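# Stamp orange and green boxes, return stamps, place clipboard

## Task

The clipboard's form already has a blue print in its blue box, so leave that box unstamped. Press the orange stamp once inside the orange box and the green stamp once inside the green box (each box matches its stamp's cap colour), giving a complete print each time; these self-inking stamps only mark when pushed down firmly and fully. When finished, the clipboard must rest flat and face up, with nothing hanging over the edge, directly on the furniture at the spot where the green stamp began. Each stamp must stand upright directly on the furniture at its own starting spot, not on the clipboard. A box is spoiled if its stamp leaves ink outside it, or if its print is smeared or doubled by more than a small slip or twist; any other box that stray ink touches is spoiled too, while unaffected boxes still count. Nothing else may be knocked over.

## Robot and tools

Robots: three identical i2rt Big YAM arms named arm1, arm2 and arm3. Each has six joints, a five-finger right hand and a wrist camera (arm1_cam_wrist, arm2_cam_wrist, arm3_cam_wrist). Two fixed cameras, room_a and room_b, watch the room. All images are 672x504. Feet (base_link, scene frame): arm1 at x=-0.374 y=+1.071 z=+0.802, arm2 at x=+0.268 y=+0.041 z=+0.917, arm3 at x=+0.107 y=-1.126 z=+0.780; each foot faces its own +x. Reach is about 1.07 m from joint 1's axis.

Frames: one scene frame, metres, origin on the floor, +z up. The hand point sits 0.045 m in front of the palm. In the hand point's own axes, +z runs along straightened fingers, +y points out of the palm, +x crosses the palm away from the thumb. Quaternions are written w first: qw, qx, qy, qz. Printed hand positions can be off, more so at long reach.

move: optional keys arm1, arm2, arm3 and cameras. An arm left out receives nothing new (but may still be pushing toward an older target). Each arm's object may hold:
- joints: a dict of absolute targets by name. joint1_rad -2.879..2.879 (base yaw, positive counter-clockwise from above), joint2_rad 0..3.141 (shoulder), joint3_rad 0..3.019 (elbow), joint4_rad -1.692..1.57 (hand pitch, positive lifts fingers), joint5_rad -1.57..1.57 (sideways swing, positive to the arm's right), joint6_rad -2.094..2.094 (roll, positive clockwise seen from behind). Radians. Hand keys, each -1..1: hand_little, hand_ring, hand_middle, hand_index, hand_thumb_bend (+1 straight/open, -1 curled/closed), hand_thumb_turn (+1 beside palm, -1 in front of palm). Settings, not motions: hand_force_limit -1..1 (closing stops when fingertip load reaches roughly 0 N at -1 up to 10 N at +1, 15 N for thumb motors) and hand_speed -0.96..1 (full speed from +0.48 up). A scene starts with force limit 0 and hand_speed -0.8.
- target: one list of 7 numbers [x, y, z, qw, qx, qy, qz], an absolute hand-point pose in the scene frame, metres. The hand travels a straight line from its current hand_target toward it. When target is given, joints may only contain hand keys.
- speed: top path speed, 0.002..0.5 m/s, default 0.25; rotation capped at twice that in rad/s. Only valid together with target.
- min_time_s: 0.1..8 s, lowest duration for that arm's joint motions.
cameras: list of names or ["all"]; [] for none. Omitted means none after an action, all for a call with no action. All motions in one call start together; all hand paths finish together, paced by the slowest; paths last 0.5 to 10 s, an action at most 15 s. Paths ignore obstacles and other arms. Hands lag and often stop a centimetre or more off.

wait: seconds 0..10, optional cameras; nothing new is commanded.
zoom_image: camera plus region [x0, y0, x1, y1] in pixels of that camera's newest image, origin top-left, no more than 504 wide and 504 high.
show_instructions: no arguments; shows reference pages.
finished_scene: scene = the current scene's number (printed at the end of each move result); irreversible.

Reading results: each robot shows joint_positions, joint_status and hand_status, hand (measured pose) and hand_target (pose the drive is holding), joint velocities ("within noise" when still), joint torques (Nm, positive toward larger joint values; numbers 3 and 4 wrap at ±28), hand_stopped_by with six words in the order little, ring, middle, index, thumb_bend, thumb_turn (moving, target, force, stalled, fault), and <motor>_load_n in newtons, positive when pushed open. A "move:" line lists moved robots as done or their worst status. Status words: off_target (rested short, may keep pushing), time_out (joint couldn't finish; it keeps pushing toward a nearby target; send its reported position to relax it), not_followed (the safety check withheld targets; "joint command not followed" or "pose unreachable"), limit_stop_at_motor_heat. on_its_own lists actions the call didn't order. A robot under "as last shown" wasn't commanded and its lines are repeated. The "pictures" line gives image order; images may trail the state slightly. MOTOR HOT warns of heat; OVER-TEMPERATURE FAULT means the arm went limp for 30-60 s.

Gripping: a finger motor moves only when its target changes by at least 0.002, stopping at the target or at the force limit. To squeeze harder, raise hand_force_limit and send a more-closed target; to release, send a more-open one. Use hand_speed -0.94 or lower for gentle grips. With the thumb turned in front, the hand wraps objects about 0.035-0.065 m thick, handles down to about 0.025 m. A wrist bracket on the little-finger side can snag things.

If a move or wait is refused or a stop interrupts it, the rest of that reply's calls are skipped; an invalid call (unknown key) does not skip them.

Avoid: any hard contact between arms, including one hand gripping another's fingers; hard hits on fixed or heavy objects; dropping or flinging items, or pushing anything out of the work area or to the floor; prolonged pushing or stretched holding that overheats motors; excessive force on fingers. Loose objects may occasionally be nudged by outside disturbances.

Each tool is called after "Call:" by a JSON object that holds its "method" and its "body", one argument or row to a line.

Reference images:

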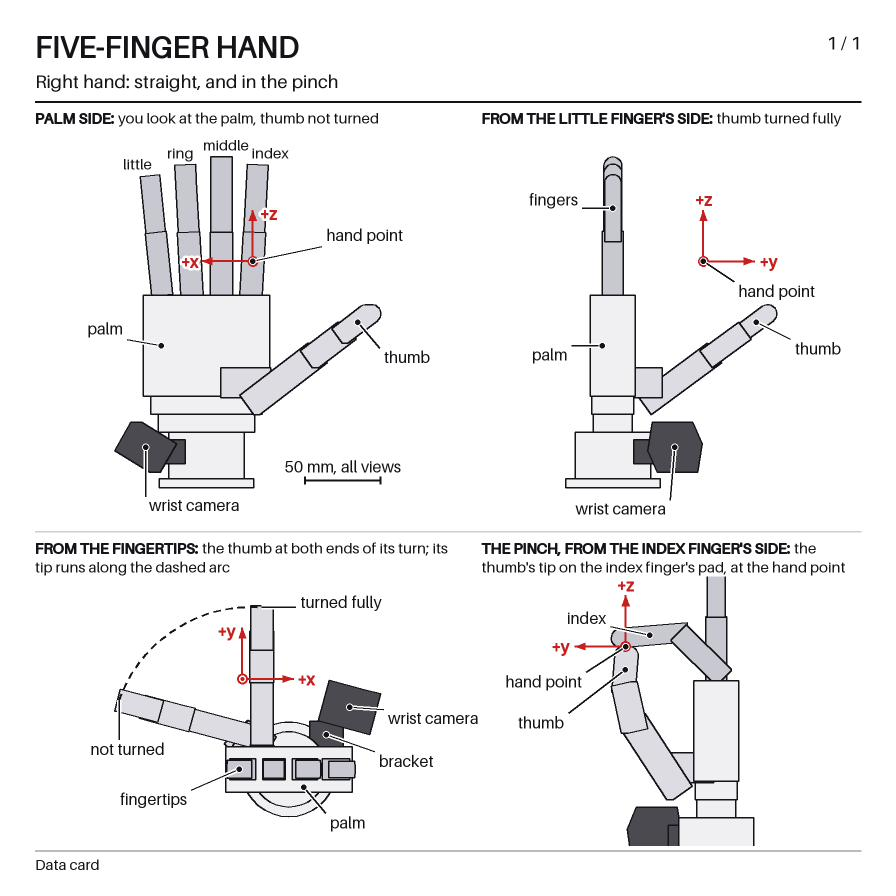

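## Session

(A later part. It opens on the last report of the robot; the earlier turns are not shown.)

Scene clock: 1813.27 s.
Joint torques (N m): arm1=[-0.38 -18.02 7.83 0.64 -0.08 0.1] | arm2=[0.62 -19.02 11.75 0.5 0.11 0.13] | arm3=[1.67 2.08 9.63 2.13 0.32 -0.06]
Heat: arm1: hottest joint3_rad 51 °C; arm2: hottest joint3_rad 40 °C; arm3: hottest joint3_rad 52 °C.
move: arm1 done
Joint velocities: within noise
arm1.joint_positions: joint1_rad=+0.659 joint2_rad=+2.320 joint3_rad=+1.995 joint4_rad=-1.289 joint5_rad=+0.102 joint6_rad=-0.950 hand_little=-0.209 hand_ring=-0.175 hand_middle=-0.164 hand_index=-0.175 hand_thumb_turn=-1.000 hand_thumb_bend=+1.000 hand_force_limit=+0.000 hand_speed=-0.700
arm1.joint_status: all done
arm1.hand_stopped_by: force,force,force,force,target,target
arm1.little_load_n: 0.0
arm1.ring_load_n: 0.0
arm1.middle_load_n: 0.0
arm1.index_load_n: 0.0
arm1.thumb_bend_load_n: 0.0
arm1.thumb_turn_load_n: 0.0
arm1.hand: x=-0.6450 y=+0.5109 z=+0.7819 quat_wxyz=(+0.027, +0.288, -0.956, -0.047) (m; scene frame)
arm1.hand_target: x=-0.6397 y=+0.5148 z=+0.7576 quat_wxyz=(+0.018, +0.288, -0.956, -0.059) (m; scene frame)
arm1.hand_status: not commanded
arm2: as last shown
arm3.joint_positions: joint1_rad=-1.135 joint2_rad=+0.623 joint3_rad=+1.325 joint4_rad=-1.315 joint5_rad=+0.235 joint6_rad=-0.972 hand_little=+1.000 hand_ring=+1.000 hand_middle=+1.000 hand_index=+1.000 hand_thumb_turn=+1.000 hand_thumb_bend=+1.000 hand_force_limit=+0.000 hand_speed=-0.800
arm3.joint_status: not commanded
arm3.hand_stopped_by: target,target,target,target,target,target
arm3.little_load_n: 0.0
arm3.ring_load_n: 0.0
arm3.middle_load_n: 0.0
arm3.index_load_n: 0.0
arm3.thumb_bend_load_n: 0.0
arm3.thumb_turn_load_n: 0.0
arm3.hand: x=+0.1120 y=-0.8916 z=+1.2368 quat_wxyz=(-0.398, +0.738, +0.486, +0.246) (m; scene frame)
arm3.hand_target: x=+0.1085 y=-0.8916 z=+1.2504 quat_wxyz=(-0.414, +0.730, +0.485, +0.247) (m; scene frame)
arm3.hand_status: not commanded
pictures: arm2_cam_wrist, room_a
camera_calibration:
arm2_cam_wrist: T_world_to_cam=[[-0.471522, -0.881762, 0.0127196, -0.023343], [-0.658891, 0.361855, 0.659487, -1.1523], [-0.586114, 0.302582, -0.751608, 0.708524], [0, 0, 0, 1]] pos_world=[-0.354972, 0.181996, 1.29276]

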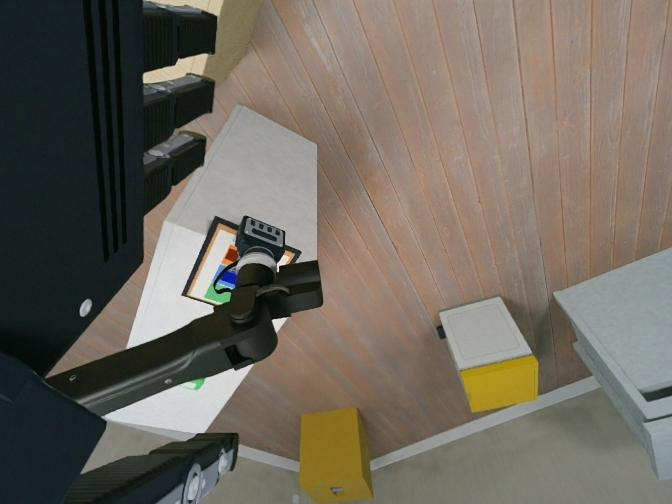

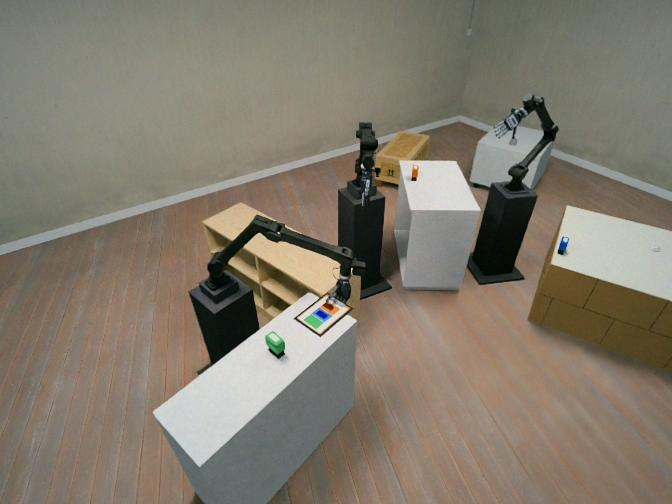

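Call:
{"method": "move", "body": {
  "arm1": {"joints": {"hand_little": 1.0, "hand_ring": 1.0, "hand_middle": 1.0, "hand_index": 1.0, "hand_speed": -0.6}},
  "cameras": []
}}

Call:
{"method": "move", "body": {
  "arm1": {"target": [-0.626, 0.492, 0.778, -0.0176, -0.2884, 0.9555, 0.0584], "speed": 0.06},
  "cameras": ["arm2_cam_wrist", "room_a", "arm1_cam_wrist"]
}}

Call:
{"method": "zoom_image", "body": {
  "camera": "room_a",
  "region": [280, 260, 380, 350]
}}

Scene clock: 1819.13 s.
Joint torques (N m): arm1=[-0.62 -17.73 7.91 0.75 -0.11 0.11] | arm2=[0.62 -19.02 11.77 0.51 0.11 0.13] | arm3=[1.61 2.08 9.65 2.14 0.32 -0.06]
Heat: arm1: hottest joint3_rad 51 °C; arm2: hottest joint3_rad 40 °C; arm3: hottest joint3_rad 52 °C.
move: arm1 done
Joint velocities: within noise
arm1.joint_positions: joint1_rad=+0.659 joint2_rad=+2.320 joint3_rad=+1.995 joint4_rad=-1.289 joint5_rad=+0.102 joint6_rad=-0.950 hand_little=+1.000 hand_ring=+1.000 hand_middle=+1.000 hand_index=+1.000 hand_thumb_turn=-1.000 hand_thumb_bend=+1.000 hand_force_limit=+0.000 hand_speed=-0.600
arm1.joint_status: all done
arm1.hand_stopped_by: target,target,target,target,target,target
arm1.little_load_n: 0.0
arm1.ring_load_n: 0.0
arm1.middle_load_n: 0.0
arm1.index_load_n: 0.0
arm1.thumb_bend_load_n: 0.0
arm1.thumb_turn_load_n: 0.0
arm1.hand: x=-0.6450 y=+0.5109 z=+0.7819 quat_wxyz=(+0.027, +0.288, -0.956, -0.047) (m; scene frame)
arm1.hand_target: x=-0.6397 y=+0.5148 z=+0.7576 quat_wxyz=(+0.018, +0.288, -0.956, -0.059) (m; scene frame)
arm1.hand_status: not commanded
arm2, arm3: as last shown
pictures: none
No camera images: "cameras" was empty.

Scene clock: 1820.40 s.
Joint torques (N m): arm1=[-0.38 -18.61 12.27 -0.49 -0.11 0.15] | arm2=[0.56 -18.96 11.77 0.5 0.11 0.13] | arm3=[1.61 2.08 9.63 2.14 0.32 -0.06]
Heat: arm1: hottest joint3_rad 51 °C; arm2: hottest joint3_rad 40 °C; arm3: hottest joint3_rad 52 °C.
move: arm1 off_target
Joint velocities: within noise
arm1.joint_positions: joint1_rad=+0.689 joint2_rad=+2.345 joint3_rad=+2.050 joint4_rad=-1.347 joint5_rad=+0.100 joint6_rad=-0.929 hand_little=+1.000 hand_ring=+1.000 hand_middle=+1.000 hand_index=+1.000 hand_thumb_turn=-1.000 hand_thumb_bend=+1.000 hand_force_limit=+0.000 hand_speed=-0.600
arm1.joint_status: not commanded
arm1.hand_stopped_by: target,target,target,target,target,target
arm1.little_load_n: 0.0
arm1.ring_load_n: 0.0
arm1.middle_load_n: 0.0
arm1.index_load_n: 0.0
arm1.thumb_bend_load_n: 0.0
arm1.thumb_turn_load_n: -0.5
arm1.hand: x=-0.6265 y=+0.5010 z=+0.7867 quat_wxyz=(+0.019, +0.293, -0.954, -0.057) (m; scene frame)
arm1.hand_target: x=-0.6257 y=+0.4925 z=+0.7780 quat_wxyz=(+0.018, +0.289, -0.956, -0.058) (m; scene frame)
arm1.hand_status: off_target (0.012 m and 0.6 deg from the pose sent, 0.027 m and 1.7 deg at the start)
arm2, arm3: as last shown
pictures: arm1_cam_wrist, arm2_cam_wrist, room_a
camera_calibration:
arm1_cam_wrist: T_world_to_cam=[[-0.772511, 0.627853, 0.0950118, -0.872322], [0.578444, 0.634056, 0.513201, -0.353488], [0.261972, 0.451413, -0.852993, 0.724429], [0, 0, 0, 1]] pos_world=[-0.659186, 0.444805, 0.882224]
arm2_cam_wrist: T_world_to_cam=[[-0.471522, -0.881762, 0.0127196, -0.023343], [-0.658891, 0.361855, 0.659487, -1.1523], [-0.586114, 0.302582, -0.751608, 0.708524], [0, 0, 0, 1]] pos_world=[-0.354972, 0.181996, 1.29276]

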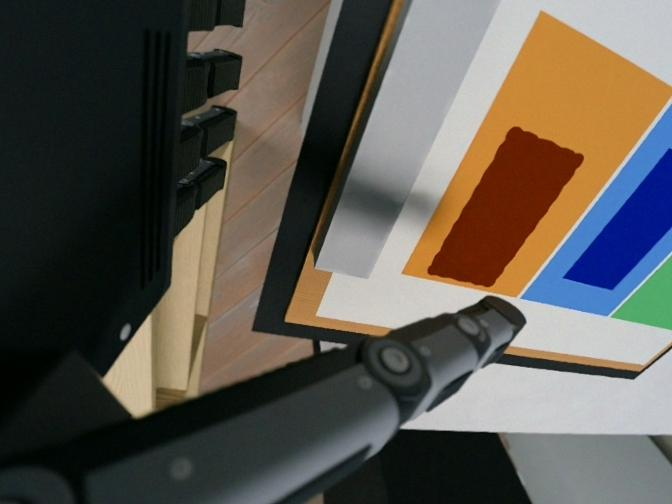

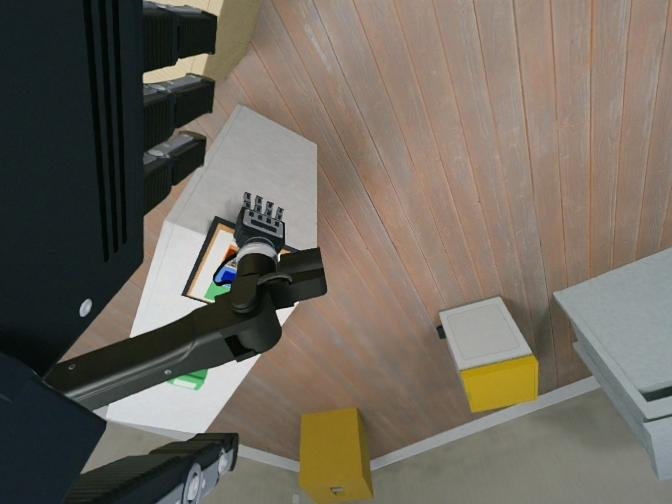

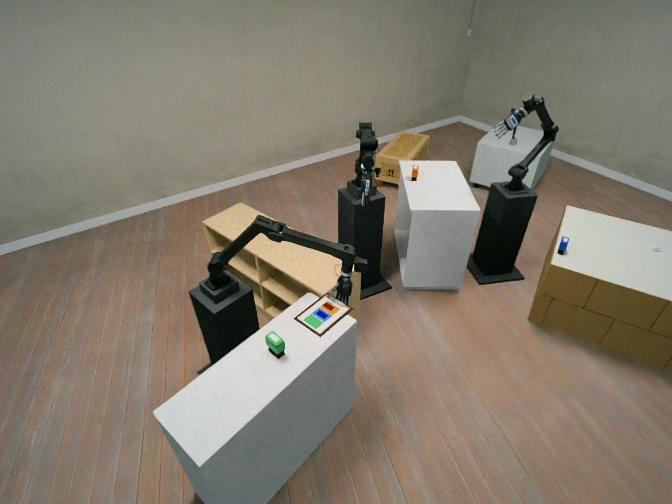

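Scaled by 5.040 from the camera's 672x504 image, which has a finer 960x720 frame.

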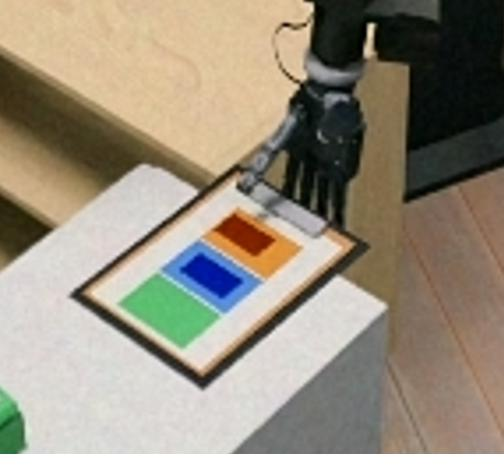

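Call:
{"method": "move", "body": {
  "arm1": {"target": [-0.620, 0.480, 0.900, 0, -0.2890, 0.9573, 0], "speed": 0.12},
  "cameras": ["arm2_cam_wrist", "arm1_cam_wrist"]
}}

Call:
{"method": "zoom_image", "body": {
  "camera": "arm2_cam_wrist",
  "region": [90, 180, 390, 440]
}}

Scene clock: 1851.13 s.
Joint torques (N m): arm1=[-1.44 -21.42 13.04 -0.4 -0.21 0.01] | arm2=[0.62 -19.08 11.77 0.53 0.11 0.13] | arm3=[1.67 2.14 9.63 2.15 0.32 -0.06]
Heat: arm1: hottest joint3_rad 53 °C; arm2: hottest joint3_rad 40 °C; arm3: hottest joint3_rad 52 °C.
move: arm1 off_target
Joint velocities: within noise
arm1.joint_positions: joint1_rad=+0.689 joint2_rad=+2.273 joint3_rad=+2.193 joint4_rad=-1.530 joint5_rad=+0.004 joint6_rad=-0.929 hand_little=+1.000 hand_ring=+1.000 hand_middle=+1.000 hand_index=+1.000 hand_thumb_turn=-1.000 hand_thumb_bend=+1.000 hand_force_limit=+0.000 hand_speed=-0.600
arm1.joint_status: not commanded
arm1.hand_stopped_by: target,target,target,target,target,target
arm1.little_load_n: 0.0
arm1.ring_load_n: 0.0
arm1.middle_load_n: 0.0
arm1.index_load_n: 0.0
arm1.thumb_bend_load_n: 0.0
arm1.thumb_turn_load_n: 0.0
arm1.hand: x=-0.6113 y=+0.4888 z=+0.8835 quat_wxyz=(-0.010, +0.292, -0.956, -0.015) (m; scene frame)
arm1.hand_target: x=-0.6197 y=+0.4807 z=+0.9000 quat_wxyz=(+0.000, +0.289, -0.957, +0.000) (m; scene frame)
arm1.hand_status: off_target (0.021 m and 2.1 deg from the pose sent, 0.115 m and 6.9 deg at the start)
arm2, arm3: as last shown
pictures: arm1_cam_wrist, arm2_cam_wrist
camera_calibration:
arm1_cam_wrist: T_world_to_cam=[[-0.772887, 0.634513, -0.00625177, -0.776189], [0.540599, 0.663588, 0.517112, -0.445431], [0.332263, 0.396289, -0.855895, 0.880974], [0, 0, 0, 1]] pos_world=[-0.651822, 0.438964, 0.979506]
arm2_cam_wrist: T_world_to_cam=[[-0.471522, -0.881762, 0.0127196, -0.023343], [-0.658891, 0.361855, 0.659487, -1.1523], [-0.586114, 0.302582, -0.751608, 0.708524], [0, 0, 0, 1]] pos_world=[-0.354972, 0.181996, 1.29276]

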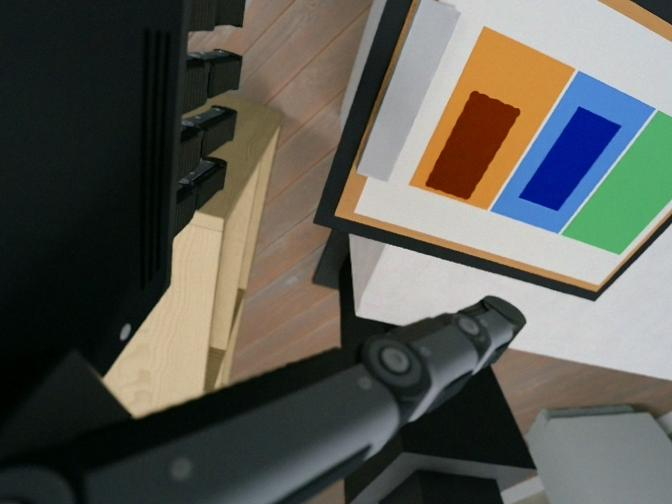

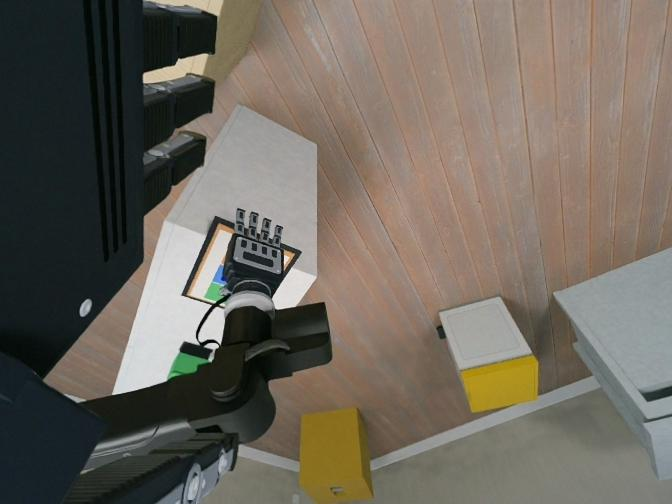

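Scaled by 1.680 from the camera's 672x504 image, which has a finer 960x720 frame.

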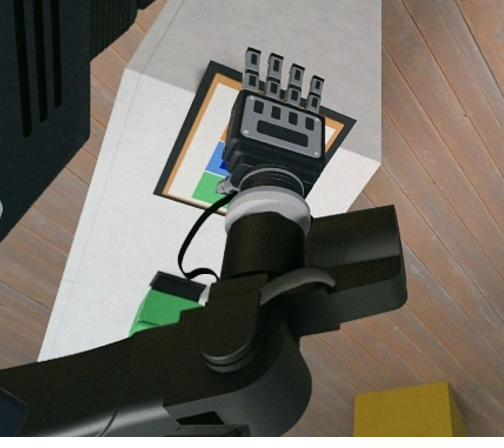

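Call:
{"method": "move", "body": {
  "arm1": {"target": [-0.630, 0.640, 0.930, 0, -0.2890, 0.9573, 0], "speed": 0.12, "joints": {"hand_little": -1, "hand_ring": -1, "hand_thumb_turn": 1, "hand_speed": -0.2, "hand_force_limit": 0}},
  "cameras": ["arm2_cam_wrist", "arm1_cam_wrist"]
}}

Scene clock: 1893.47 s.
Joint torques (N m): arm1=[-1.26 -16.67 8.05 0.76 -0.19 -0.1] | arm2=[0.62 -19.08 11.74 0.49 0.1 0.13] | arm3=[1.61 2.08 9.65 2.17 0.32 -0.06]
Heat: arm1: hottest joint3_rad 53 °C; arm2: hottest joint3_rad 40 °C; arm3: hottest joint3_rad 52 °C.
move: arm1 done
Joint velocities: within noise
arm1.joint_positions: joint1_rad=+0.571 joint2_rad=+1.842 joint3_rad=+1.619 joint4_rad=-1.365 joint5_rad=+0.003 joint6_rad=-1.033 hand_little=-1.000 hand_ring=-1.000 hand_middle=+1.000 hand_index=+1.000 hand_thumb_turn=+1.000 hand_thumb_bend=+1.000 hand_force_limit=+0.000 hand_speed=-0.200
arm1.joint_status: all done
arm1.hand_stopped_by: target,target,target,target,target,target
arm1.little_load_n: 0.0
arm1.ring_load_n: 0.0
arm1.middle_load_n: 0.0
arm1.index_load_n: 0.0
arm1.thumb_bend_load_n: -0.5
arm1.thumb_turn_load_n: 0.0
arm1.hand: x=-0.6272 y=+0.6393 z=+0.9289 quat_wxyz=(-0.004, +0.285, -0.958, -0.006) (m; scene frame)
arm1.hand_target: x=-0.6299 y=+0.6400 z=+0.9299 quat_wxyz=(+0.000, +0.289, -0.957, +0.000) (m; scene frame)
arm1.hand_status: done (0.003 m and 1.0 deg from the pose sent, 0.159 m and 2.1 deg at the start)
arm2.joint_positions: joint1_rad=-0.491 joint2_rad=+1.993 joint3_rad=+2.251 joint4_rad=-1.672 joint5_rad=+0.007 joint6_rad=+2.038 hand_little=+1.000 hand_ring=+1.000 hand_middle=+1.000 hand_index=+1.000 hand_thumb_turn=+1.000 hand_thumb_bend=+1.000 hand_force_limit=+0.000 hand_speed=+0.000
arm2.joint_status: not commanded
arm2.hand_stopped_by: target,target,target,target,target,target
arm2.little_load_n: 0.0
arm2.ring_load_n: 0.0
arm2.middle_load_n: 0.0
arm2.index_load_n: 0.0
arm2.thumb_bend_load_n: 0.0
arm2.thumb_turn_load_n: 0.0
arm2.hand: x=-0.4156 y=+0.2177 z=+1.2041 quat_wxyz=(+0.000, -0.923, +0.377, +0.077) (m; scene frame)
arm2.hand_target: x=-0.4174 y=+0.2255 z=+1.2222 quat_wxyz=(-0.001, -0.918, +0.386, +0.093) (m; scene frame)
arm2.hand_status: not commanded
arm3: as last shown
pictures: arm1_cam_wrist, arm2_cam_wrist
camera_calibration:
arm1_cam_wrist: T_world_to_cam=[[-0.764052, 0.644956, -0.0159917, -0.875677], [0.552197, 0.66658, 0.500749, -0.539484], [0.333621, 0.373768, -0.865445, 0.889559], [0, 0, 0, 1]] pos_world=[-0.667938, 0.591894, 1.02601]
arm2_cam_wrist: T_world_to_cam=[[-0.471522, -0.881762, 0.0127196, -0.023343], [-0.658891, 0.361855, 0.659487, -1.1523], [-0.586114, 0.302582, -0.751608, 0.708524], [0, 0, 0, 1]] pos_world=[-0.354972, 0.181996, 1.29276]

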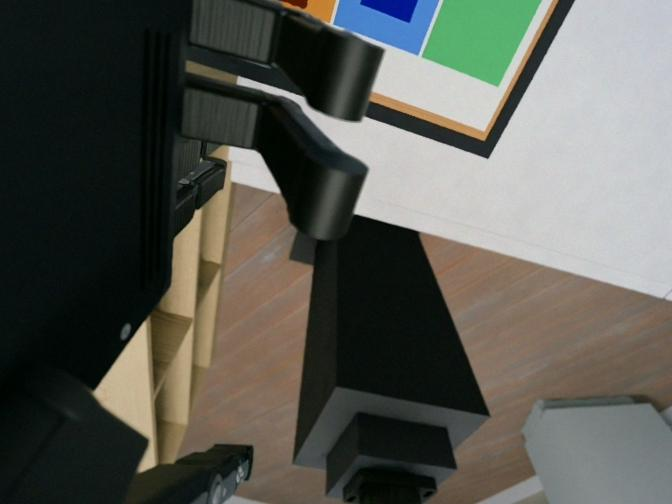

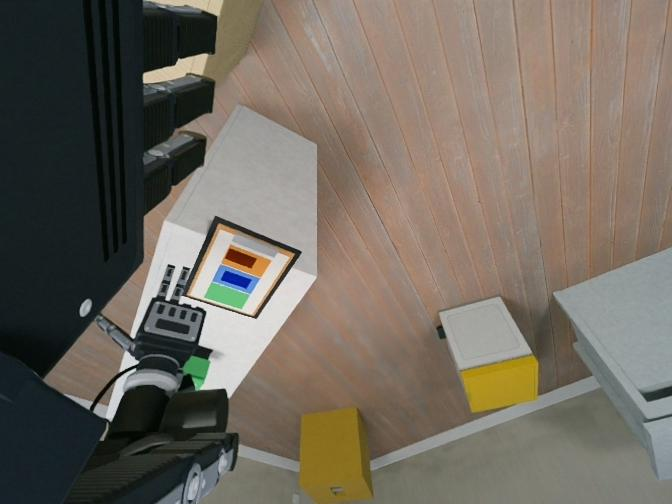

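Call:
{"method": "zoom_image", "body": {
  "camera": "arm2_cam_wrist",
  "region": [110, 180, 350, 380]
}}

Scaled by 2.100 from the camera's 672x504 image, which has a finer 960x720 frame.

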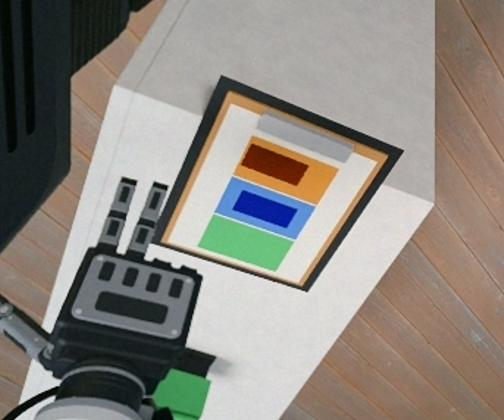

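Call:
{"method": "move", "body": {
  "arm1": {"target": [-0.632, 0.640, 0.862, 0, -0.2890, 0.9573, 0], "speed": 0.08},
  "cameras": ["arm2_cam_wrist"]
}}

Call:
{"method": "zoom_image", "body": {
  "camera": "arm2_cam_wrist",
  "region": [110, 180, 350, 380]
}}

Scene clock: 1908.30 s.
Joint torques (N m): arm1=[-1.03 -12.86 7.97 0.81 -0.19 -0.07] | arm2=[0.62 -19.08 11.75 0.51 0.11 0.13] | arm3=[1.61 2.14 9.62 2.14 0.32 -0.06]
Heat: arm1: hottest joint3_rad 53 °C; arm2: hottest joint3_rad 40 °C; arm3: hottest joint3_rad 52 °C.
move: arm1 off_target
Joint velocities: within noise
arm1.joint_positions: joint1_rad=+0.571 joint2_rad=+1.858 joint3_rad=+1.510 joint4_rad=-1.204 joint5_rad=+0.003 joint6_rad=-1.037 hand_little=-1.000 hand_ring=-1.000 hand_middle=+1.000 hand_index=+1.000 hand_thumb_turn=+1.000 hand_thumb_bend=+1.000 hand_force_limit=+0.000 hand_speed=-0.200
arm1.joint_status: not commanded
arm1.hand_stopped_by: target,target,target,target,target,target
arm1.little_load_n: 0.0
arm1.ring_load_n: 0.0
arm1.middle_load_n: 0.0
arm1.index_load_n: 0.0
arm1.thumb_bend_load_n: 0.0
arm1.thumb_turn_load_n: 0.0
arm1.hand: x=-0.6282 y=+0.6375 z=+0.8784 quat_wxyz=(+0.008, +0.287, -0.958, +0.007) (m; scene frame)
arm1.hand_target: x=-0.6317 y=+0.6403 z=+0.8624 quat_wxyz=(+0.000, +0.289, -0.957, +0.000) (m; scene frame)
arm1.hand_status: off_target (0.017 m and 1.2 deg from the pose sent, 0.067 m and 1.0 deg at the start)
arm2, arm3: as last shown
pictures: arm2_cam_wrist
camera_calibration:
arm2_cam_wrist: T_world_to_cam=[[-0.471522, -0.881762, 0.0127196, -0.023343], [-0.658891, 0.361855, 0.659487, -1.1523], [-0.586114, 0.302582, -0.751608, 0.708524], [0, 0, 0, 1]] pos_world=[-0.354972, 0.181996, 1.29276]

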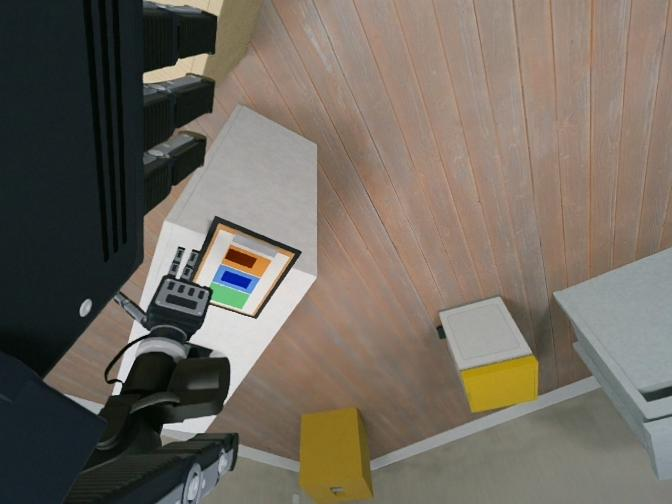

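Scaled by 2.100 from the camera's 672x504 image, which has a finer 960x720 frame.

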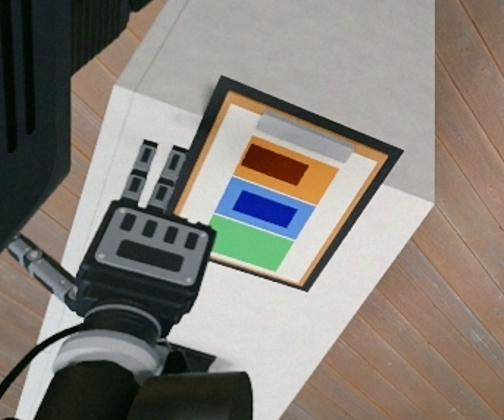

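Call:
{"method": "move", "body": {
  "arm1": {"target": [-0.622, 0.647, 0.846, 0, -0.2890, 0.9573, 0], "speed": 0.06},
  "cameras": []
}}

Call:
{"method": "move", "body": {
  "arm1": {"target": [-0.622, 0.647, 0.836, 0, -0.2890, 0.9573, 0], "speed": 0.04},
  "cameras": ["arm2_cam_wrist"]
}}

Call:
{"method": "zoom_image", "body": {
  "camera": "arm2_cam_wrist",
  "region": [110, 180, 350, 380]
}}

Scene clock: 1916.47 s.
Joint torques (N m): arm1=[-0.67 -13.74 7.71 0.92 -0.22 0] | arm2=[0.67 -19.02 11.74 0.49 0.11 0.13] | arm3=[1.61 2.14 9.63 2.14 0.33 -0.07]
Heat: arm1: hottest joint3_rad 52 °C; arm2: hottest joint3_rad 40 °C; arm3: hottest joint3_rad 52 °C.
move: arm1 off_target
Joint velocities: within noise
arm1.joint_positions: joint1_rad=+0.571 joint2_rad=+1.858 joint3_rad=+1.453 joint4_rad=-1.154 joint5_rad=+0.003 joint6_rad=-1.037 hand_little=-1.000 hand_ring=-1.000 hand_middle=+1.000 hand_index=+1.000 hand_thumb_turn=+1.000 hand_thumb_bend=+1.000 hand_force_limit=+0.000 hand_speed=-0.200
arm1.joint_status: not commanded
arm1.hand_stopped_by: target,target,target,target,target,target
arm1.little_load_n: 0.5
arm1.ring_load_n: 0.0
arm1.middle_load_n: 0.0
arm1.index_load_n: 0.0
arm1.thumb_bend_load_n: 0.0
arm1.thumb_turn_load_n: 0.0
arm1.hand: x=-0.6238 y=+0.6463 z=+0.8584 quat_wxyz=(+0.005, +0.287, -0.958, +0.005) (m; scene frame)
arm1.hand_target: x=-0.6219 y=+0.6471 z=+0.8463 quat_wxyz=(+0.000, +0.289, -0.957, +0.000) (m; scene frame)
arm1.hand_status: off_target (0.013 m and 0.9 deg from the pose sent, 0.034 m and 1.2 deg at the start)
arm2, arm3: as last shown
pictures: none
No camera images: "cameras" was empty.

Scene clock: 1917.43 s.
Joint torques (N m): arm1=[-0.26 -12.28 7.64 0.8 -0.19 0.06] | arm2=[0.67 -19.02 11.75 0.49 0.11 0.13] | arm3=[1.61 2.08 9.62 2.15 0.32 -0.07]
Heat: arm1: hottest joint3_rad 52 °C; arm2: hottest joint3_rad 40 °C; arm3: hottest joint3_rad 52 °C.
move: arm1 off_target
Joint velocities: within noise
arm1.joint_positions: joint1_rad=+0.571 joint2_rad=+1.858 joint3_rad=+1.441 joint4_rad=-1.131 joint5_rad=+0.003 joint6_rad=-1.037 hand_little=-1.000 hand_ring=-1.000 hand_middle=+1.000 hand_index=+1.000 hand_thumb_turn=+1.000 hand_thumb_bend=+1.000 hand_force_limit=+0.000 hand_speed=-0.200
arm1.joint_status: not commanded
arm1.hand_stopped_by: target,target,target,target,target,target
arm1.little_load_n: 0.0
arm1.ring_load_n: 0.0
arm1.middle_load_n: 0.0
arm1.index_load_n: 0.0
arm1.thumb_bend_load_n: 0.0
arm1.thumb_turn_load_n: 0.0
arm1.hand: x=-0.6242 y=+0.6454 z=+0.8536 quat_wxyz=(+0.009, +0.287, -0.958, +0.009) (m; scene frame)
arm1.hand_target: x=-0.6218 y=+0.6474 z=+0.8365 quat_wxyz=(+0.000, +0.289, -0.957, +0.000) (m; scene frame)
arm1.hand_status: off_target (0.018 m and 1.5 deg from the pose sent, 0.022 m and 0.9 deg at the start)
arm2, arm3: as last shown
pictures: arm2_cam_wrist
camera_calibration:
arm2_cam_wrist: T_world_to_cam=[[-0.471522, -0.881762, 0.0127196, -0.023343], [-0.658891, 0.361855, 0.659487, -1.1523], [-0.586114, 0.302582, -0.751608, 0.708524], [0, 0, 0, 1]] pos_world=[-0.354972, 0.181996, 1.29276]

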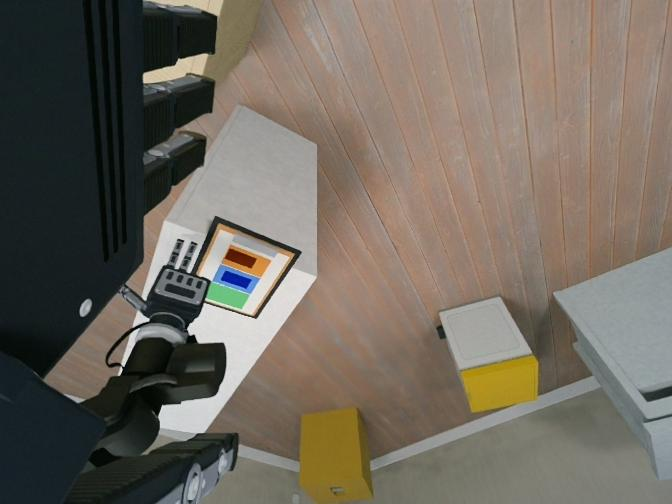

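Scaled by 2.100 from the camera's 672x504 image, which has a finer 960x720 frame.

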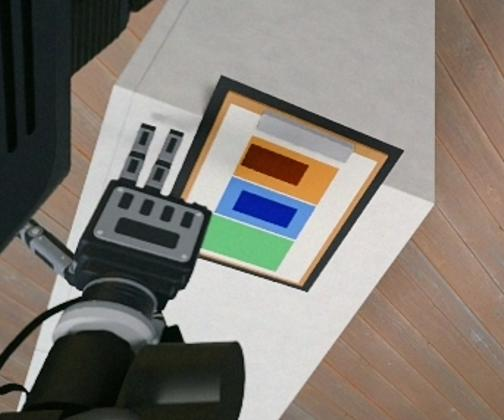

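Call:
{"method": "move", "body": {
  "arm1": {"target": [-0.622, 0.647, 0.827, 0, -0.2890, 0.9573, 0], "speed": 0.03},
  "cameras": []
}}

Call:
{"method": "move", "body": {
  "arm1": {"target": [-0.622, 0.647, 0.819, 0, -0.2890, 0.9573, 0], "speed": 0.03},
  "cameras": []
}}

Scene clock: 1922.00 s.
Joint torques (N m): arm1=[-0.85 -12.28 7.35 0.98 -0.24 0.02] | arm2=[0.67 -19.08 11.73 0.49 0.11 0.13] | arm3=[1.67 2.02 9.63 2.14 0.32 -0.07]
Heat: arm1: hottest joint3_rad 52 °C; arm2: hottest joint3_rad 40 °C; arm3: hottest joint3_rad 52 °C.
move: arm1 off_target
Joint velocities: within noise
arm1.joint_positions: joint1_rad=+0.571 joint2_rad=+1.867 joint3_rad=+1.430 joint4_rad=-1.112 joint5_rad=+0.003 joint6_rad=-1.037 hand_little=-1.000 hand_ring=-1.000 hand_middle=+1.000 hand_index=+1.000 hand_thumb_turn=+1.000 hand_thumb_bend=+1.000 hand_force_limit=+0.000 hand_speed=-0.200
arm1.joint_status: not commanded
arm1.hand_stopped_by: target,target,target,target,target,target
arm1.little_load_n: 0.0
arm1.ring_load_n: 0.0
arm1.middle_load_n: 0.0
arm1.index_load_n: 0.0
arm1.thumb_bend_load_n: 0.0
arm1.thumb_turn_load_n: 0.0
arm1.hand: x=-0.6242 y=+0.6455 z=+0.8449 quat_wxyz=(+0.009, +0.287, -0.958, +0.008) (m; scene frame)
arm1.hand_target: x=-0.6218 y=+0.6474 z=+0.8274 quat_wxyz=(+0.000, +0.289, -0.957, +0.000) (m; scene frame)
arm1.hand_status: off_target (0.018 m and 1.4 deg from the pose sent, 0.027 m and 1.5 deg at the start)
arm2: as last shown
arm2.thumb_bend_load_n: -0.5
arm3.joint_positions: joint1_rad=-1.135 joint2_rad=+0.623 joint3_rad=+1.325 joint4_rad=-1.315 joint5_rad=+0.235 joint6_rad=-0.972 hand_little=+1.000 hand_ring=+1.000 hand_middle=+1.000 hand_index=+1.000 hand_thumb_turn=+1.000 hand_thumb_bend=+1.000 hand_force_limit=+0.000 hand_speed=-0.800
arm3.joint_status: not commanded
arm3.hand_stopped_by: target,target,target,target,target,target
arm3.little_load_n: 0.0
arm3.ring_load_n: 0.0
arm3.middle_load_n: 0.0
arm3.index_load_n: 0.0
arm3.thumb_bend_load_n: 0.0
arm3.thumb_turn_load_n: 0.0
arm3.hand: x=+0.1120 y=-0.8916 z=+1.2368 quat_wxyz=(-0.398, +0.738, +0.486, +0.246) (m; scene frame)
arm3.hand_target: x=+0.1085 y=-0.8916 z=+1.2504 quat_wxyz=(-0.414, +0.730, +0.485, +0.247) (m; scene frame)
arm3.hand_status: not commanded
pictures: none
No camera images: "cameras" was empty.

Scene clock: 1922.97 s.
Joint torques (N m): arm1=[-0.73 -11.75 6.87 1.57 -0.19 0.01] | arm2=[0.62 -19.02 11.77 0.54 0.11 0.13] | arm3=[1.61 2.14 9.62 2.14 0.32 -0.06]
Heat: arm1: hottest joint3_rad 52 °C; arm2: hottest joint3_rad 40 °C; arm3: hottest joint3_rad 52 °C.
move: arm1 off_target
Joint velocities: within noise
arm1.joint_positions: joint1_rad=+0.571 joint2_rad=+1.867 joint3_rad=+1.427 joint4_rad=-1.108 joint5_rad=+0.003 joint6_rad=-1.037 hand_little=-1.000 hand_ring=-1.000 hand_middle=+1.000 hand_index=+1.000 hand_thumb_turn=+1.000 hand_thumb_bend=+1.000 hand_force_limit=+0.000 hand_speed=-0.200
arm1.joint_status: not commanded
arm1.hand_stopped_by: target,target,target,target,target,target
arm1.little_load_n: 0.0
arm1.ring_load_n: 0.0
arm1.middle_load_n: -1.0
arm1.index_load_n: 0.0
arm1.thumb_bend_load_n: 0.0
arm1.thumb_turn_load_n: 0.0
arm1.hand: x=-0.6241 y=+0.6456 z=+0.8440 quat_wxyz=(+0.009, +0.287, -0.958, +0.009) (m; scene frame)
arm1.hand_target: x=-0.6216 y=+0.6478 z=+0.8199 quat_wxyz=(+0.000, +0.289, -0.957, +0.000) (m; scene frame)
arm1.hand_status: off_target (0.025 m and 1.5 deg from the pose sent, 0.026 m and 1.4 deg at the start)
arm2, arm3: as last shown
arm2.thumb_bend_load_n: 0.0
pictures: none
No camera images: "cameras" was empty.

Call:
{"method": "move", "body": {
  "arm1": {"target": [-0.622, 0.647, 0.930, 0, -0.2890, 0.9573, 0], "speed": 0.1},
  "cameras": []
}}

Call:
{"method": "move", "body": {
  "arm1": {"target": [-0.648, 0.474, 0.930, 0, -0.2790, 0.9603, 0], "speed": 0.15},
  "cameras": ["arm1_cam_wrist", "arm2_cam_wrist"]
}}

Scene clock: 1934.77 s.
Joint torques (N m): arm1=[-0.91 -15.85 12.41 -0.46 -0.22 0.02] | arm2=[0.73 -19.08 11.74 0.51 0.11 0.13] | arm3=[1.73 2.14 9.62 2.13 0.32 -0.07]
Heat: arm1: hottest joint3_rad 51 °C; arm2: hottest joint3_rad 40 °C; arm3: hottest joint3_rad 52 °C.
move: arm1 off_target
Joint velocities: within noise
arm1.joint_positions: joint1_rad=+0.571 joint2_rad=+1.810 joint3_rad=+1.524 joint4_rad=-1.327 joint5_rad=+0.003 joint6_rad=-1.037 hand_little=-1.000 hand_ring=-1.000 hand_middle=+1.000 hand_index=+1.000 hand_thumb_turn=+1.000 hand_thumb_bend=+1.000 hand_force_limit=+0.000 hand_speed=-0.200
arm1.joint_status: not commanded
arm1.hand_stopped_by: target,target,target,target,target,target
arm1.little_load_n: 0.0
arm1.ring_load_n: 0.0
arm1.middle_load_n: 0.0
arm1.index_load_n: 0.0
arm1.thumb_bend_load_n: 0.0
arm1.thumb_turn_load_n: 0.0
arm1.hand: x=-0.6170 y=+0.6603 z=+0.9125 quat_wxyz=(-0.013, +0.287, -0.958, -0.015) (m; scene frame)
arm1.hand_target: x=-0.6217 y=+0.6476 z=+0.9300 quat_wxyz=(+0.000, +0.289, -0.957, +0.000) (m; scene frame)
arm1.hand_status: off_target (0.023 m and 2.2 deg from the pose sent, 0.086 m and 1.5 deg at the start)
arm2, arm3: as last shown
arm3.thumb_turn_load_n: -0.5
pictures: none
No camera images: "cameras" was empty.

Scene clock: 1937.10 s.
Joint torques (N m): arm1=[0.03 -18.14 12.98 -0.28 -0.21 0.19] | arm2=[0.62 -19.02 11.75 0.51 0.11 0.13] | arm3=[1.73 2.2 9.65 2.15 0.32 -0.06]
Heat: arm1: hottest joint3_rad 51 °C; arm2: hottest joint3_rad 40 °C; arm3: hottest joint3_rad 52 °C.
move: arm1 off_target
Joint velocities: within noise
arm1.joint_positions: joint1_rad=+0.640 joint2_rad=+2.313 joint3_rad=+2.413 joint4_rad=-1.670 joint5_rad=+0.003 joint6_rad=-0.960 hand_little=-1.000 hand_ring=-1.000 hand_middle=+1.000 hand_index=+1.000 hand_thumb_turn=+1.000 hand_thumb_bend=+1.000 hand_force_limit=+0.000 hand_speed=-0.200
arm1.joint_status: not commanded
arm1.hand_stopped_by: target,target,target,target,target,target
arm1.little_load_n: 0.0
arm1.ring_load_n: 0.0
arm1.middle_load_n: 0.0
arm1.index_load_n: 0.0
arm1.thumb_bend_load_n: 0.0
arm1.thumb_turn_load_n: 0.0
arm1.hand: x=-0.6489 y=+0.4832 z=+0.9373 quat_wxyz=(+0.002, +0.283, -0.959, +0.001) (m; scene frame)
arm1.hand_target: x=-0.6477 y=+0.4745 z=+0.9297 quat_wxyz=(+0.001, +0.279, -0.960, +0.001) (m; scene frame)
arm1.hand_status: off_target (0.012 m and 0.5 deg from the pose sent, 0.190 m and 2.4 deg at the start)
arm2, arm3: as last shown
arm3.thumb_turn_load_n: 0.0
pictures: arm1_cam_wrist, arm2_cam_wrist
camera_calibration:
arm1_cam_wrist: T_world_to_cam=[[-0.761254, 0.648132, -0.020426, -0.787128], [0.559169, 0.672064, 0.485448, -0.411457], [0.328362, 0.358128, -0.874027, 0.974611], [0, 0, 0, 1]] pos_world=[-0.689156, 0.437652, 1.0355]
arm2_cam_wrist: T_world_to_cam=[[-0.471522, -0.881762, 0.0127196, -0.023343], [-0.658891, 0.361855, 0.659487, -1.1523], [-0.586114, 0.302582, -0.751608, 0.708524], [0, 0, 0, 1]] pos_world=[-0.354972, 0.181996, 1.29276]

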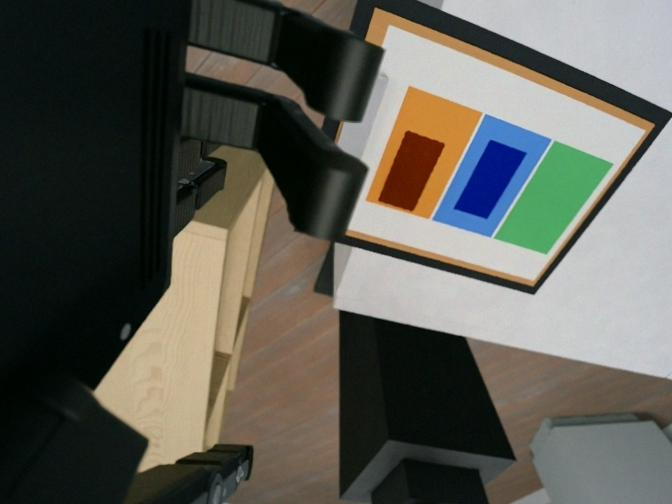

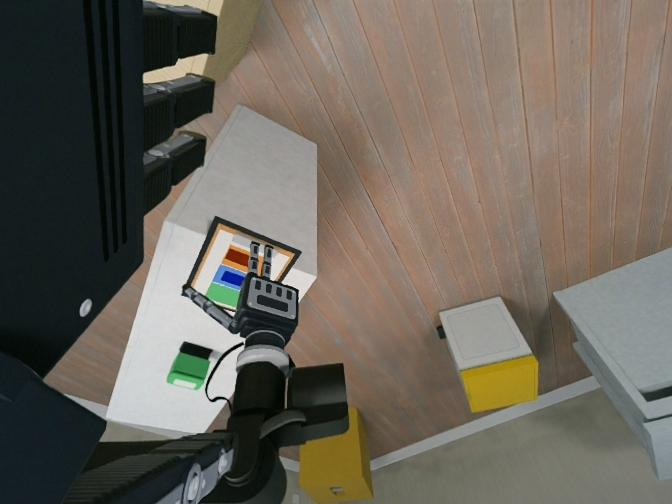

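Call:
{"method": "move", "body": {
  "arm1": {"target": [-0.648, 0.474, 0.840, 0, -0.2790, 0.9603, 0], "speed": 0.1},
  "cameras": ["arm1_cam_wrist", "arm2_cam_wrist"]
}}

Call:
{"method": "zoom_image", "body": {
  "camera": "arm2_cam_wrist",
  "region": [130, 160, 350, 340]
}}

Scene clock: 1952.13 s.
Joint torques (N m): arm1=[-0.44 -19.02 8.59 0.9 -0.2 0.14] | arm2=[0.67 -18.96 11.77 0.51 0.11 0.12] | arm3=[1.61 2.14 9.63 2.14 0.32 -0.06]
Heat: arm1: hottest joint3_rad 51 °C; arm2: hottest joint3_rad 41 °C; arm3: hottest joint3_rad 52 °C.
move: arm1 off_target
Joint velocities: within noise
arm1.joint_positions: joint1_rad=+0.640 joint2_rad=+2.318 joint3_rad=+2.239 joint4_rad=-1.465 joint5_rad=+0.003 joint6_rad=-0.959 hand_little=-1.000 hand_ring=-1.000 hand_middle=+1.000 hand_index=+1.000 hand_thumb_turn=+1.000 hand_thumb_bend=+1.000 hand_force_limit=+0.000 hand_speed=-0.200
arm1.joint_status: not commanded
arm1.hand_stopped_by: target,target,target,target,target,target
arm1.little_load_n: 0.0
arm1.ring_load_n: 0.0
arm1.middle_load_n: 0.0
arm1.index_load_n: 0.0
arm1.thumb_bend_load_n: 0.0
arm1.thumb_turn_load_n: 0.0
arm1.hand: x=-0.6522 y=+0.4748 z=+0.8657 quat_wxyz=(+0.010, +0.283, -0.959, +0.011) (m; scene frame)
arm1.hand_target: x=-0.6477 y=+0.4748 z=+0.8403 quat_wxyz=(+0.000, +0.279, -0.960, +0.000) (m; scene frame)
arm1.hand_status: off_target (0.026 m and 1.7 deg from the pose sent, 0.098 m and 0.5 deg at the start)
arm2.joint_positions: joint1_rad=-0.491 joint2_rad=+1.993 joint3_rad=+2.251 joint4_rad=-1.672 joint5_rad=+0.007 joint6_rad=+2.038 hand_little=+1.000 hand_ring=+1.000 hand_middle=+1.000 hand_index=+1.000 hand_thumb_turn=+1.000 hand_thumb_bend=+1.000 hand_force_limit=+0.000 hand_speed=+0.000
arm2.joint_status: not commanded
arm2.hand_stopped_by: target,target,target,target,target,target
arm2.little_load_n: 0.0
arm2.ring_load_n: -0.5
arm2.middle_load_n: 0.0
arm2.index_load_n: -0.5
arm2.thumb_bend_load_n: 0.0
arm2.thumb_turn_load_n: 0.0
arm2.hand: x=-0.4156 y=+0.2177 z=+1.2041 quat_wxyz=(+0.000, -0.923, +0.377, +0.077) (m; scene frame)
arm2.hand_target: x=-0.4174 y=+0.2255 z=+1.2222 quat_wxyz=(-0.001, -0.918, +0.386, +0.093) (m; scene frame)
arm2.hand_status: not commanded
arm3: as last shown
pictures: arm1_cam_wrist, arm2_cam_wrist
camera_calibration:
arm1_cam_wrist: T_world_to_cam=[[-0.761215, 0.647879, -0.0283596, -0.778611], [0.563952, 0.68293, 0.46429, -0.353019], [0.320171, 0.337431, -0.885229, 0.930348], [0, 0, 0, 1]] pos_world=[-0.691475, 0.431604, 0.965393]
arm2_cam_wrist: T_world_to_cam=[[-0.471522, -0.881762, 0.0127196, -0.023343], [-0.658891, 0.361855, 0.659487, -1.1523], [-0.586114, 0.302582, -0.751608, 0.708524], [0, 0, 0, 1]] pos_world=[-0.354972, 0.181996, 1.29276]

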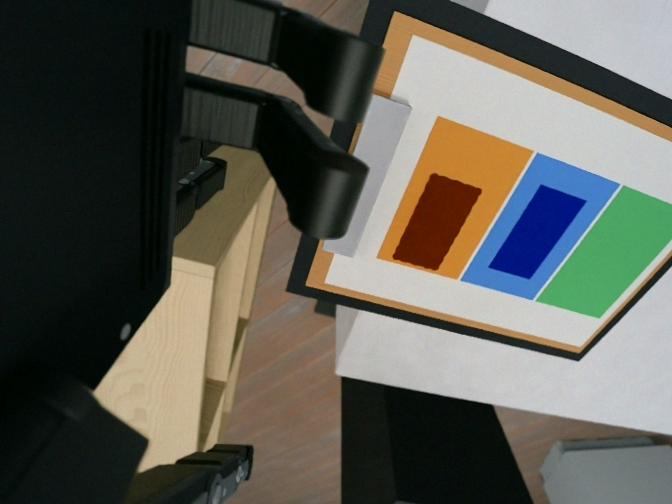

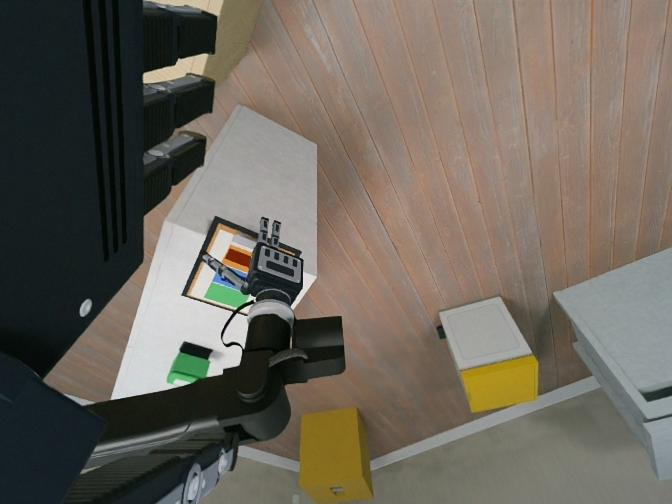

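Scaled by 2.291 from the camera's 672x504 image, which has a finer 960x720 frame.

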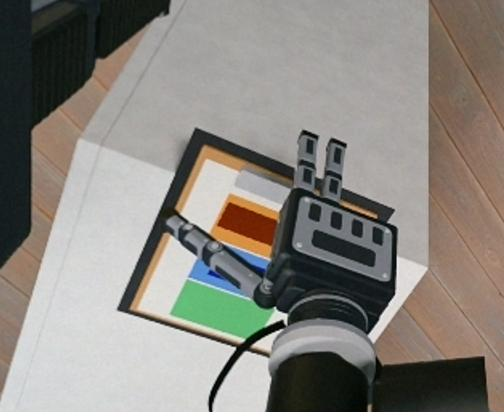

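Call:
{"method": "move", "body": {
  "arm1": {"target": [-0.626, 0.487, 0.826, 0, -0.2790, 0.9603, 0], "speed": 0.06},
  "cameras": ["arm2_cam_wrist"]
}}

Call:
{"method": "zoom_image", "body": {
  "camera": "arm2_cam_wrist",
  "region": [130, 160, 350, 340]
}}

Scene clock: 1959.97 s.
Joint torques (N m): arm1=[-0.73 -22.18 8.05 0.73 -0.2 0.15] | arm2=[0.62 -19.08 11.77 0.49 0.1 0.12] | arm3=[1.67 2.14 9.63 2.14 0.32 -0.06]
Heat: arm1: hottest joint3_rad 51 °C; arm2: hottest joint3_rad 41 °C; arm3: hottest joint3_rad 52 °C.
move: arm1 done
Joint velocities: within noise
arm1.joint_positions: joint1_rad=+0.663 joint2_rad=+2.307 joint3_rad=+2.094 joint4_rad=-1.378 joint5_rad=+0.003 joint6_rad=-0.937 hand_little=-1.000 hand_ring=-1.000 hand_middle=+1.000 hand_index=+1.000 hand_thumb_turn=+1.000 hand_thumb_bend=+1.000 hand_force_limit=+0.000 hand_speed=-0.200
arm1.joint_status: not commanded
arm1.hand_stopped_by: target,target,target,target,target,target
arm1.little_load_n: 0.0
arm1.ring_load_n: 0.0
arm1.middle_load_n: 0.0
arm1.index_load_n: 0.0
arm1.thumb_bend_load_n: 0.0
arm1.thumb_turn_load_n: 0.0
arm1.hand: x=-0.6291 y=+0.4898 z=+0.8216 quat_wxyz=(-0.005, +0.283, -0.959, -0.007) (m; scene frame)
arm1.hand_target: x=-0.6260 y=+0.4870 z=+0.8260 quat_wxyz=(+0.000, +0.279, -0.960, +0.000) (m; scene frame)
arm1.hand_status: done (0.006 m and 1.1 deg from the pose sent, 0.049 m and 1.7 deg at the start)
arm2, arm3: as last shown
arm2.ring_load_n: 0.0
arm2.index_load_n: 0.0
pictures: arm2_cam_wrist
camera_calibration:
arm2_cam_wrist: T_world_to_cam=[[-0.471522, -0.881762, 0.0127196, -0.023343], [-0.658891, 0.361855, 0.659487, -1.1523], [-0.586114, 0.302582, -0.751608, 0.708524], [0, 0, 0, 1]] pos_world=[-0.354972, 0.181996, 1.29276]

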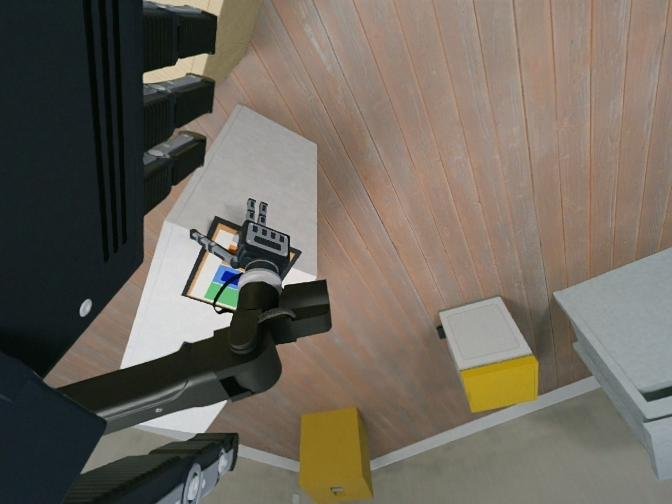

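Scaled by 2.291 from the camera's 672x504 image, which has a finer 960x720 frame.

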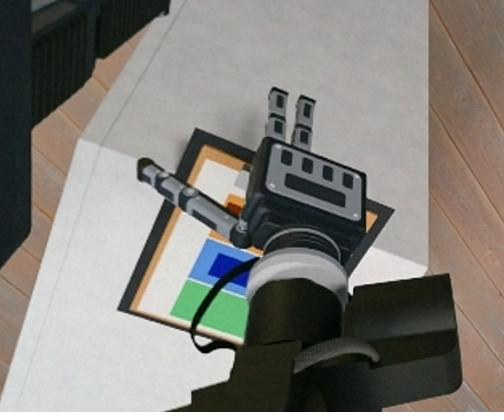

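Call:
{"method": "move", "body": {
  "arm1": {"target": [-0.626, 0.487, 0.858, 0, -0.2790, 0.9603, 0], "speed": 0.05},
  "cameras": []
}}

Scene clock: 1963.57 s.
Joint torques (N m): arm1=[-1.08 -21.95 11.75 -0.61 -0.2 0.15] | arm2=[0.73 -19.02 11.78 0.51 0.11 0.13] | arm3=[1.61 2.08 9.65 2.14 0.32 -0.07]
Heat: arm1: hottest joint3_rad 51 °C; arm2: hottest joint3_rad 41 °C; arm3: hottest joint3_rad 52 °C.
move: arm1 off_target
Joint velocities: within noise
arm1.joint_positions: joint1_rad=+0.663 joint2_rad=+2.285 joint3_rad=+2.094 joint4_rad=-1.419 joint5_rad=+0.003 joint6_rad=-0.937 hand_little=-1.000 hand_ring=-1.000 hand_middle=+1.000 hand_index=+1.000 hand_thumb_turn=+1.000 hand_thumb_bend=+1.000 hand_force_limit=+0.000 hand_speed=-0.200
arm1.joint_status: not commanded
arm1.hand_stopped_by: target,target,target,target,target,target
arm1.little_load_n: 0.0
arm1.ring_load_n: 0.0
arm1.middle_load_n: 0.0
arm1.index_load_n: 0.0
arm1.thumb_bend_load_n: 0.0
arm1.thumb_turn_load_n: 0.0
arm1.hand: x=-0.6260 y=+0.4980 z=+0.8376 quat_wxyz=(-0.011, +0.283, -0.959, -0.015) (m; scene frame)
arm1.hand_target: x=-0.6258 y=+0.4876 z=+0.8581 quat_wxyz=(+0.000, +0.279, -0.960, +0.000) (m; scene frame)
arm1.hand_status: off_target (0.023 m and 2.2 deg from the pose sent, 0.037 m and 1.1 deg at the start)
arm2, arm3: as last shown
pictures: none
No camera images: "cameras" was empty.

Call:
{"method": "move", "body": {
  "arm1": {"target": [-0.646, 0.518, 0.858, 0, -0.2790, 0.9603, 0], "speed": 0.06},
  "cameras": ["arm2_cam_wrist"]
}}

Call:
{"method": "zoom_image", "body": {
  "camera": "arm2_cam_wrist",
  "region": [130, 160, 350, 340]
}}

Scene clock: 1971.37 s.
Joint torques (N m): arm1=[-0.73 -22.01 8.13 0.69 -0.21 -0.09] | arm2=[0.67 -19.02 11.77 0.51 0.11 0.13] | arm3=[1.61 2.14 9.63 2.15 0.32 -0.07]
Heat: arm1: hottest joint3_rad 51 °C; arm2: hottest joint3_rad 41 °C; arm3: hottest joint3_rad 52 °C.
move: arm1 done
Joint velocities: within noise
arm1.joint_positions: joint1_rad=+0.625 joint2_rad=+2.218 joint3_rad=+2.021 joint4_rad=-1.394 joint5_rad=+0.002 joint6_rad=-0.955 hand_little=-1.000 hand_ring=-1.000 hand_middle=+1.000 hand_index=+1.000 hand_thumb_turn=+1.000 hand_thumb_bend=+1.000 hand_force_limit=+0.000 hand_speed=-0.200
arm1.joint_status: not commanded
arm1.hand_stopped_by: target,target,target,target,target,target
arm1.little_load_n: 0.0
arm1.ring_load_n: 0.0
arm1.middle_load_n: 0.0
arm1.index_load_n: 0.0
arm1.thumb_bend_load_n: 0.0
arm1.thumb_turn_load_n: 0.0
arm1.hand: x=-0.6437 y=+0.5188 z=+0.8534 quat_wxyz=(-0.005, +0.274, -0.962, -0.007) (m; scene frame)
arm1.hand_target: x=-0.6461 y=+0.5180 z=+0.8580 quat_wxyz=(+0.000, +0.279, -0.960, +0.000) (m; scene frame)
arm1.hand_status: done (0.005 m and 1.2 deg from the pose sent, 0.035 m and 2.2 deg at the start)
arm2, arm3: as last shown
pictures: arm2_cam_wrist
camera_calibration:
arm2_cam_wrist: T_world_to_cam=[[-0.471522, -0.881762, 0.0127196, -0.023343], [-0.658891, 0.361855, 0.659487, -1.1523], [-0.586114, 0.302582, -0.751608, 0.708524], [0, 0, 0, 1]] pos_world=[-0.354972, 0.181996, 1.29276]

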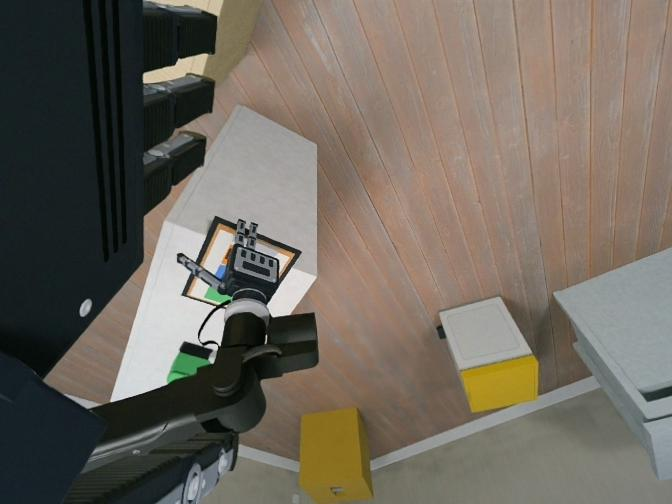

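Scaled by 2.291 from the camera's 672x504 image, which has a finer 960x720 frame.

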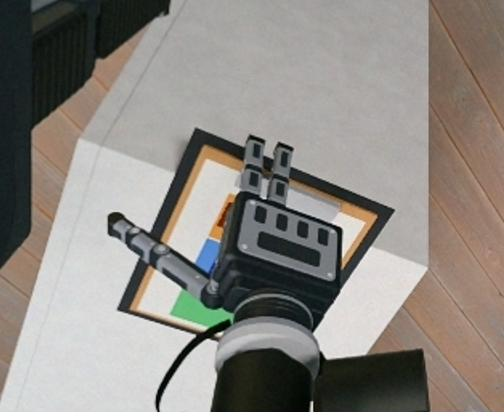

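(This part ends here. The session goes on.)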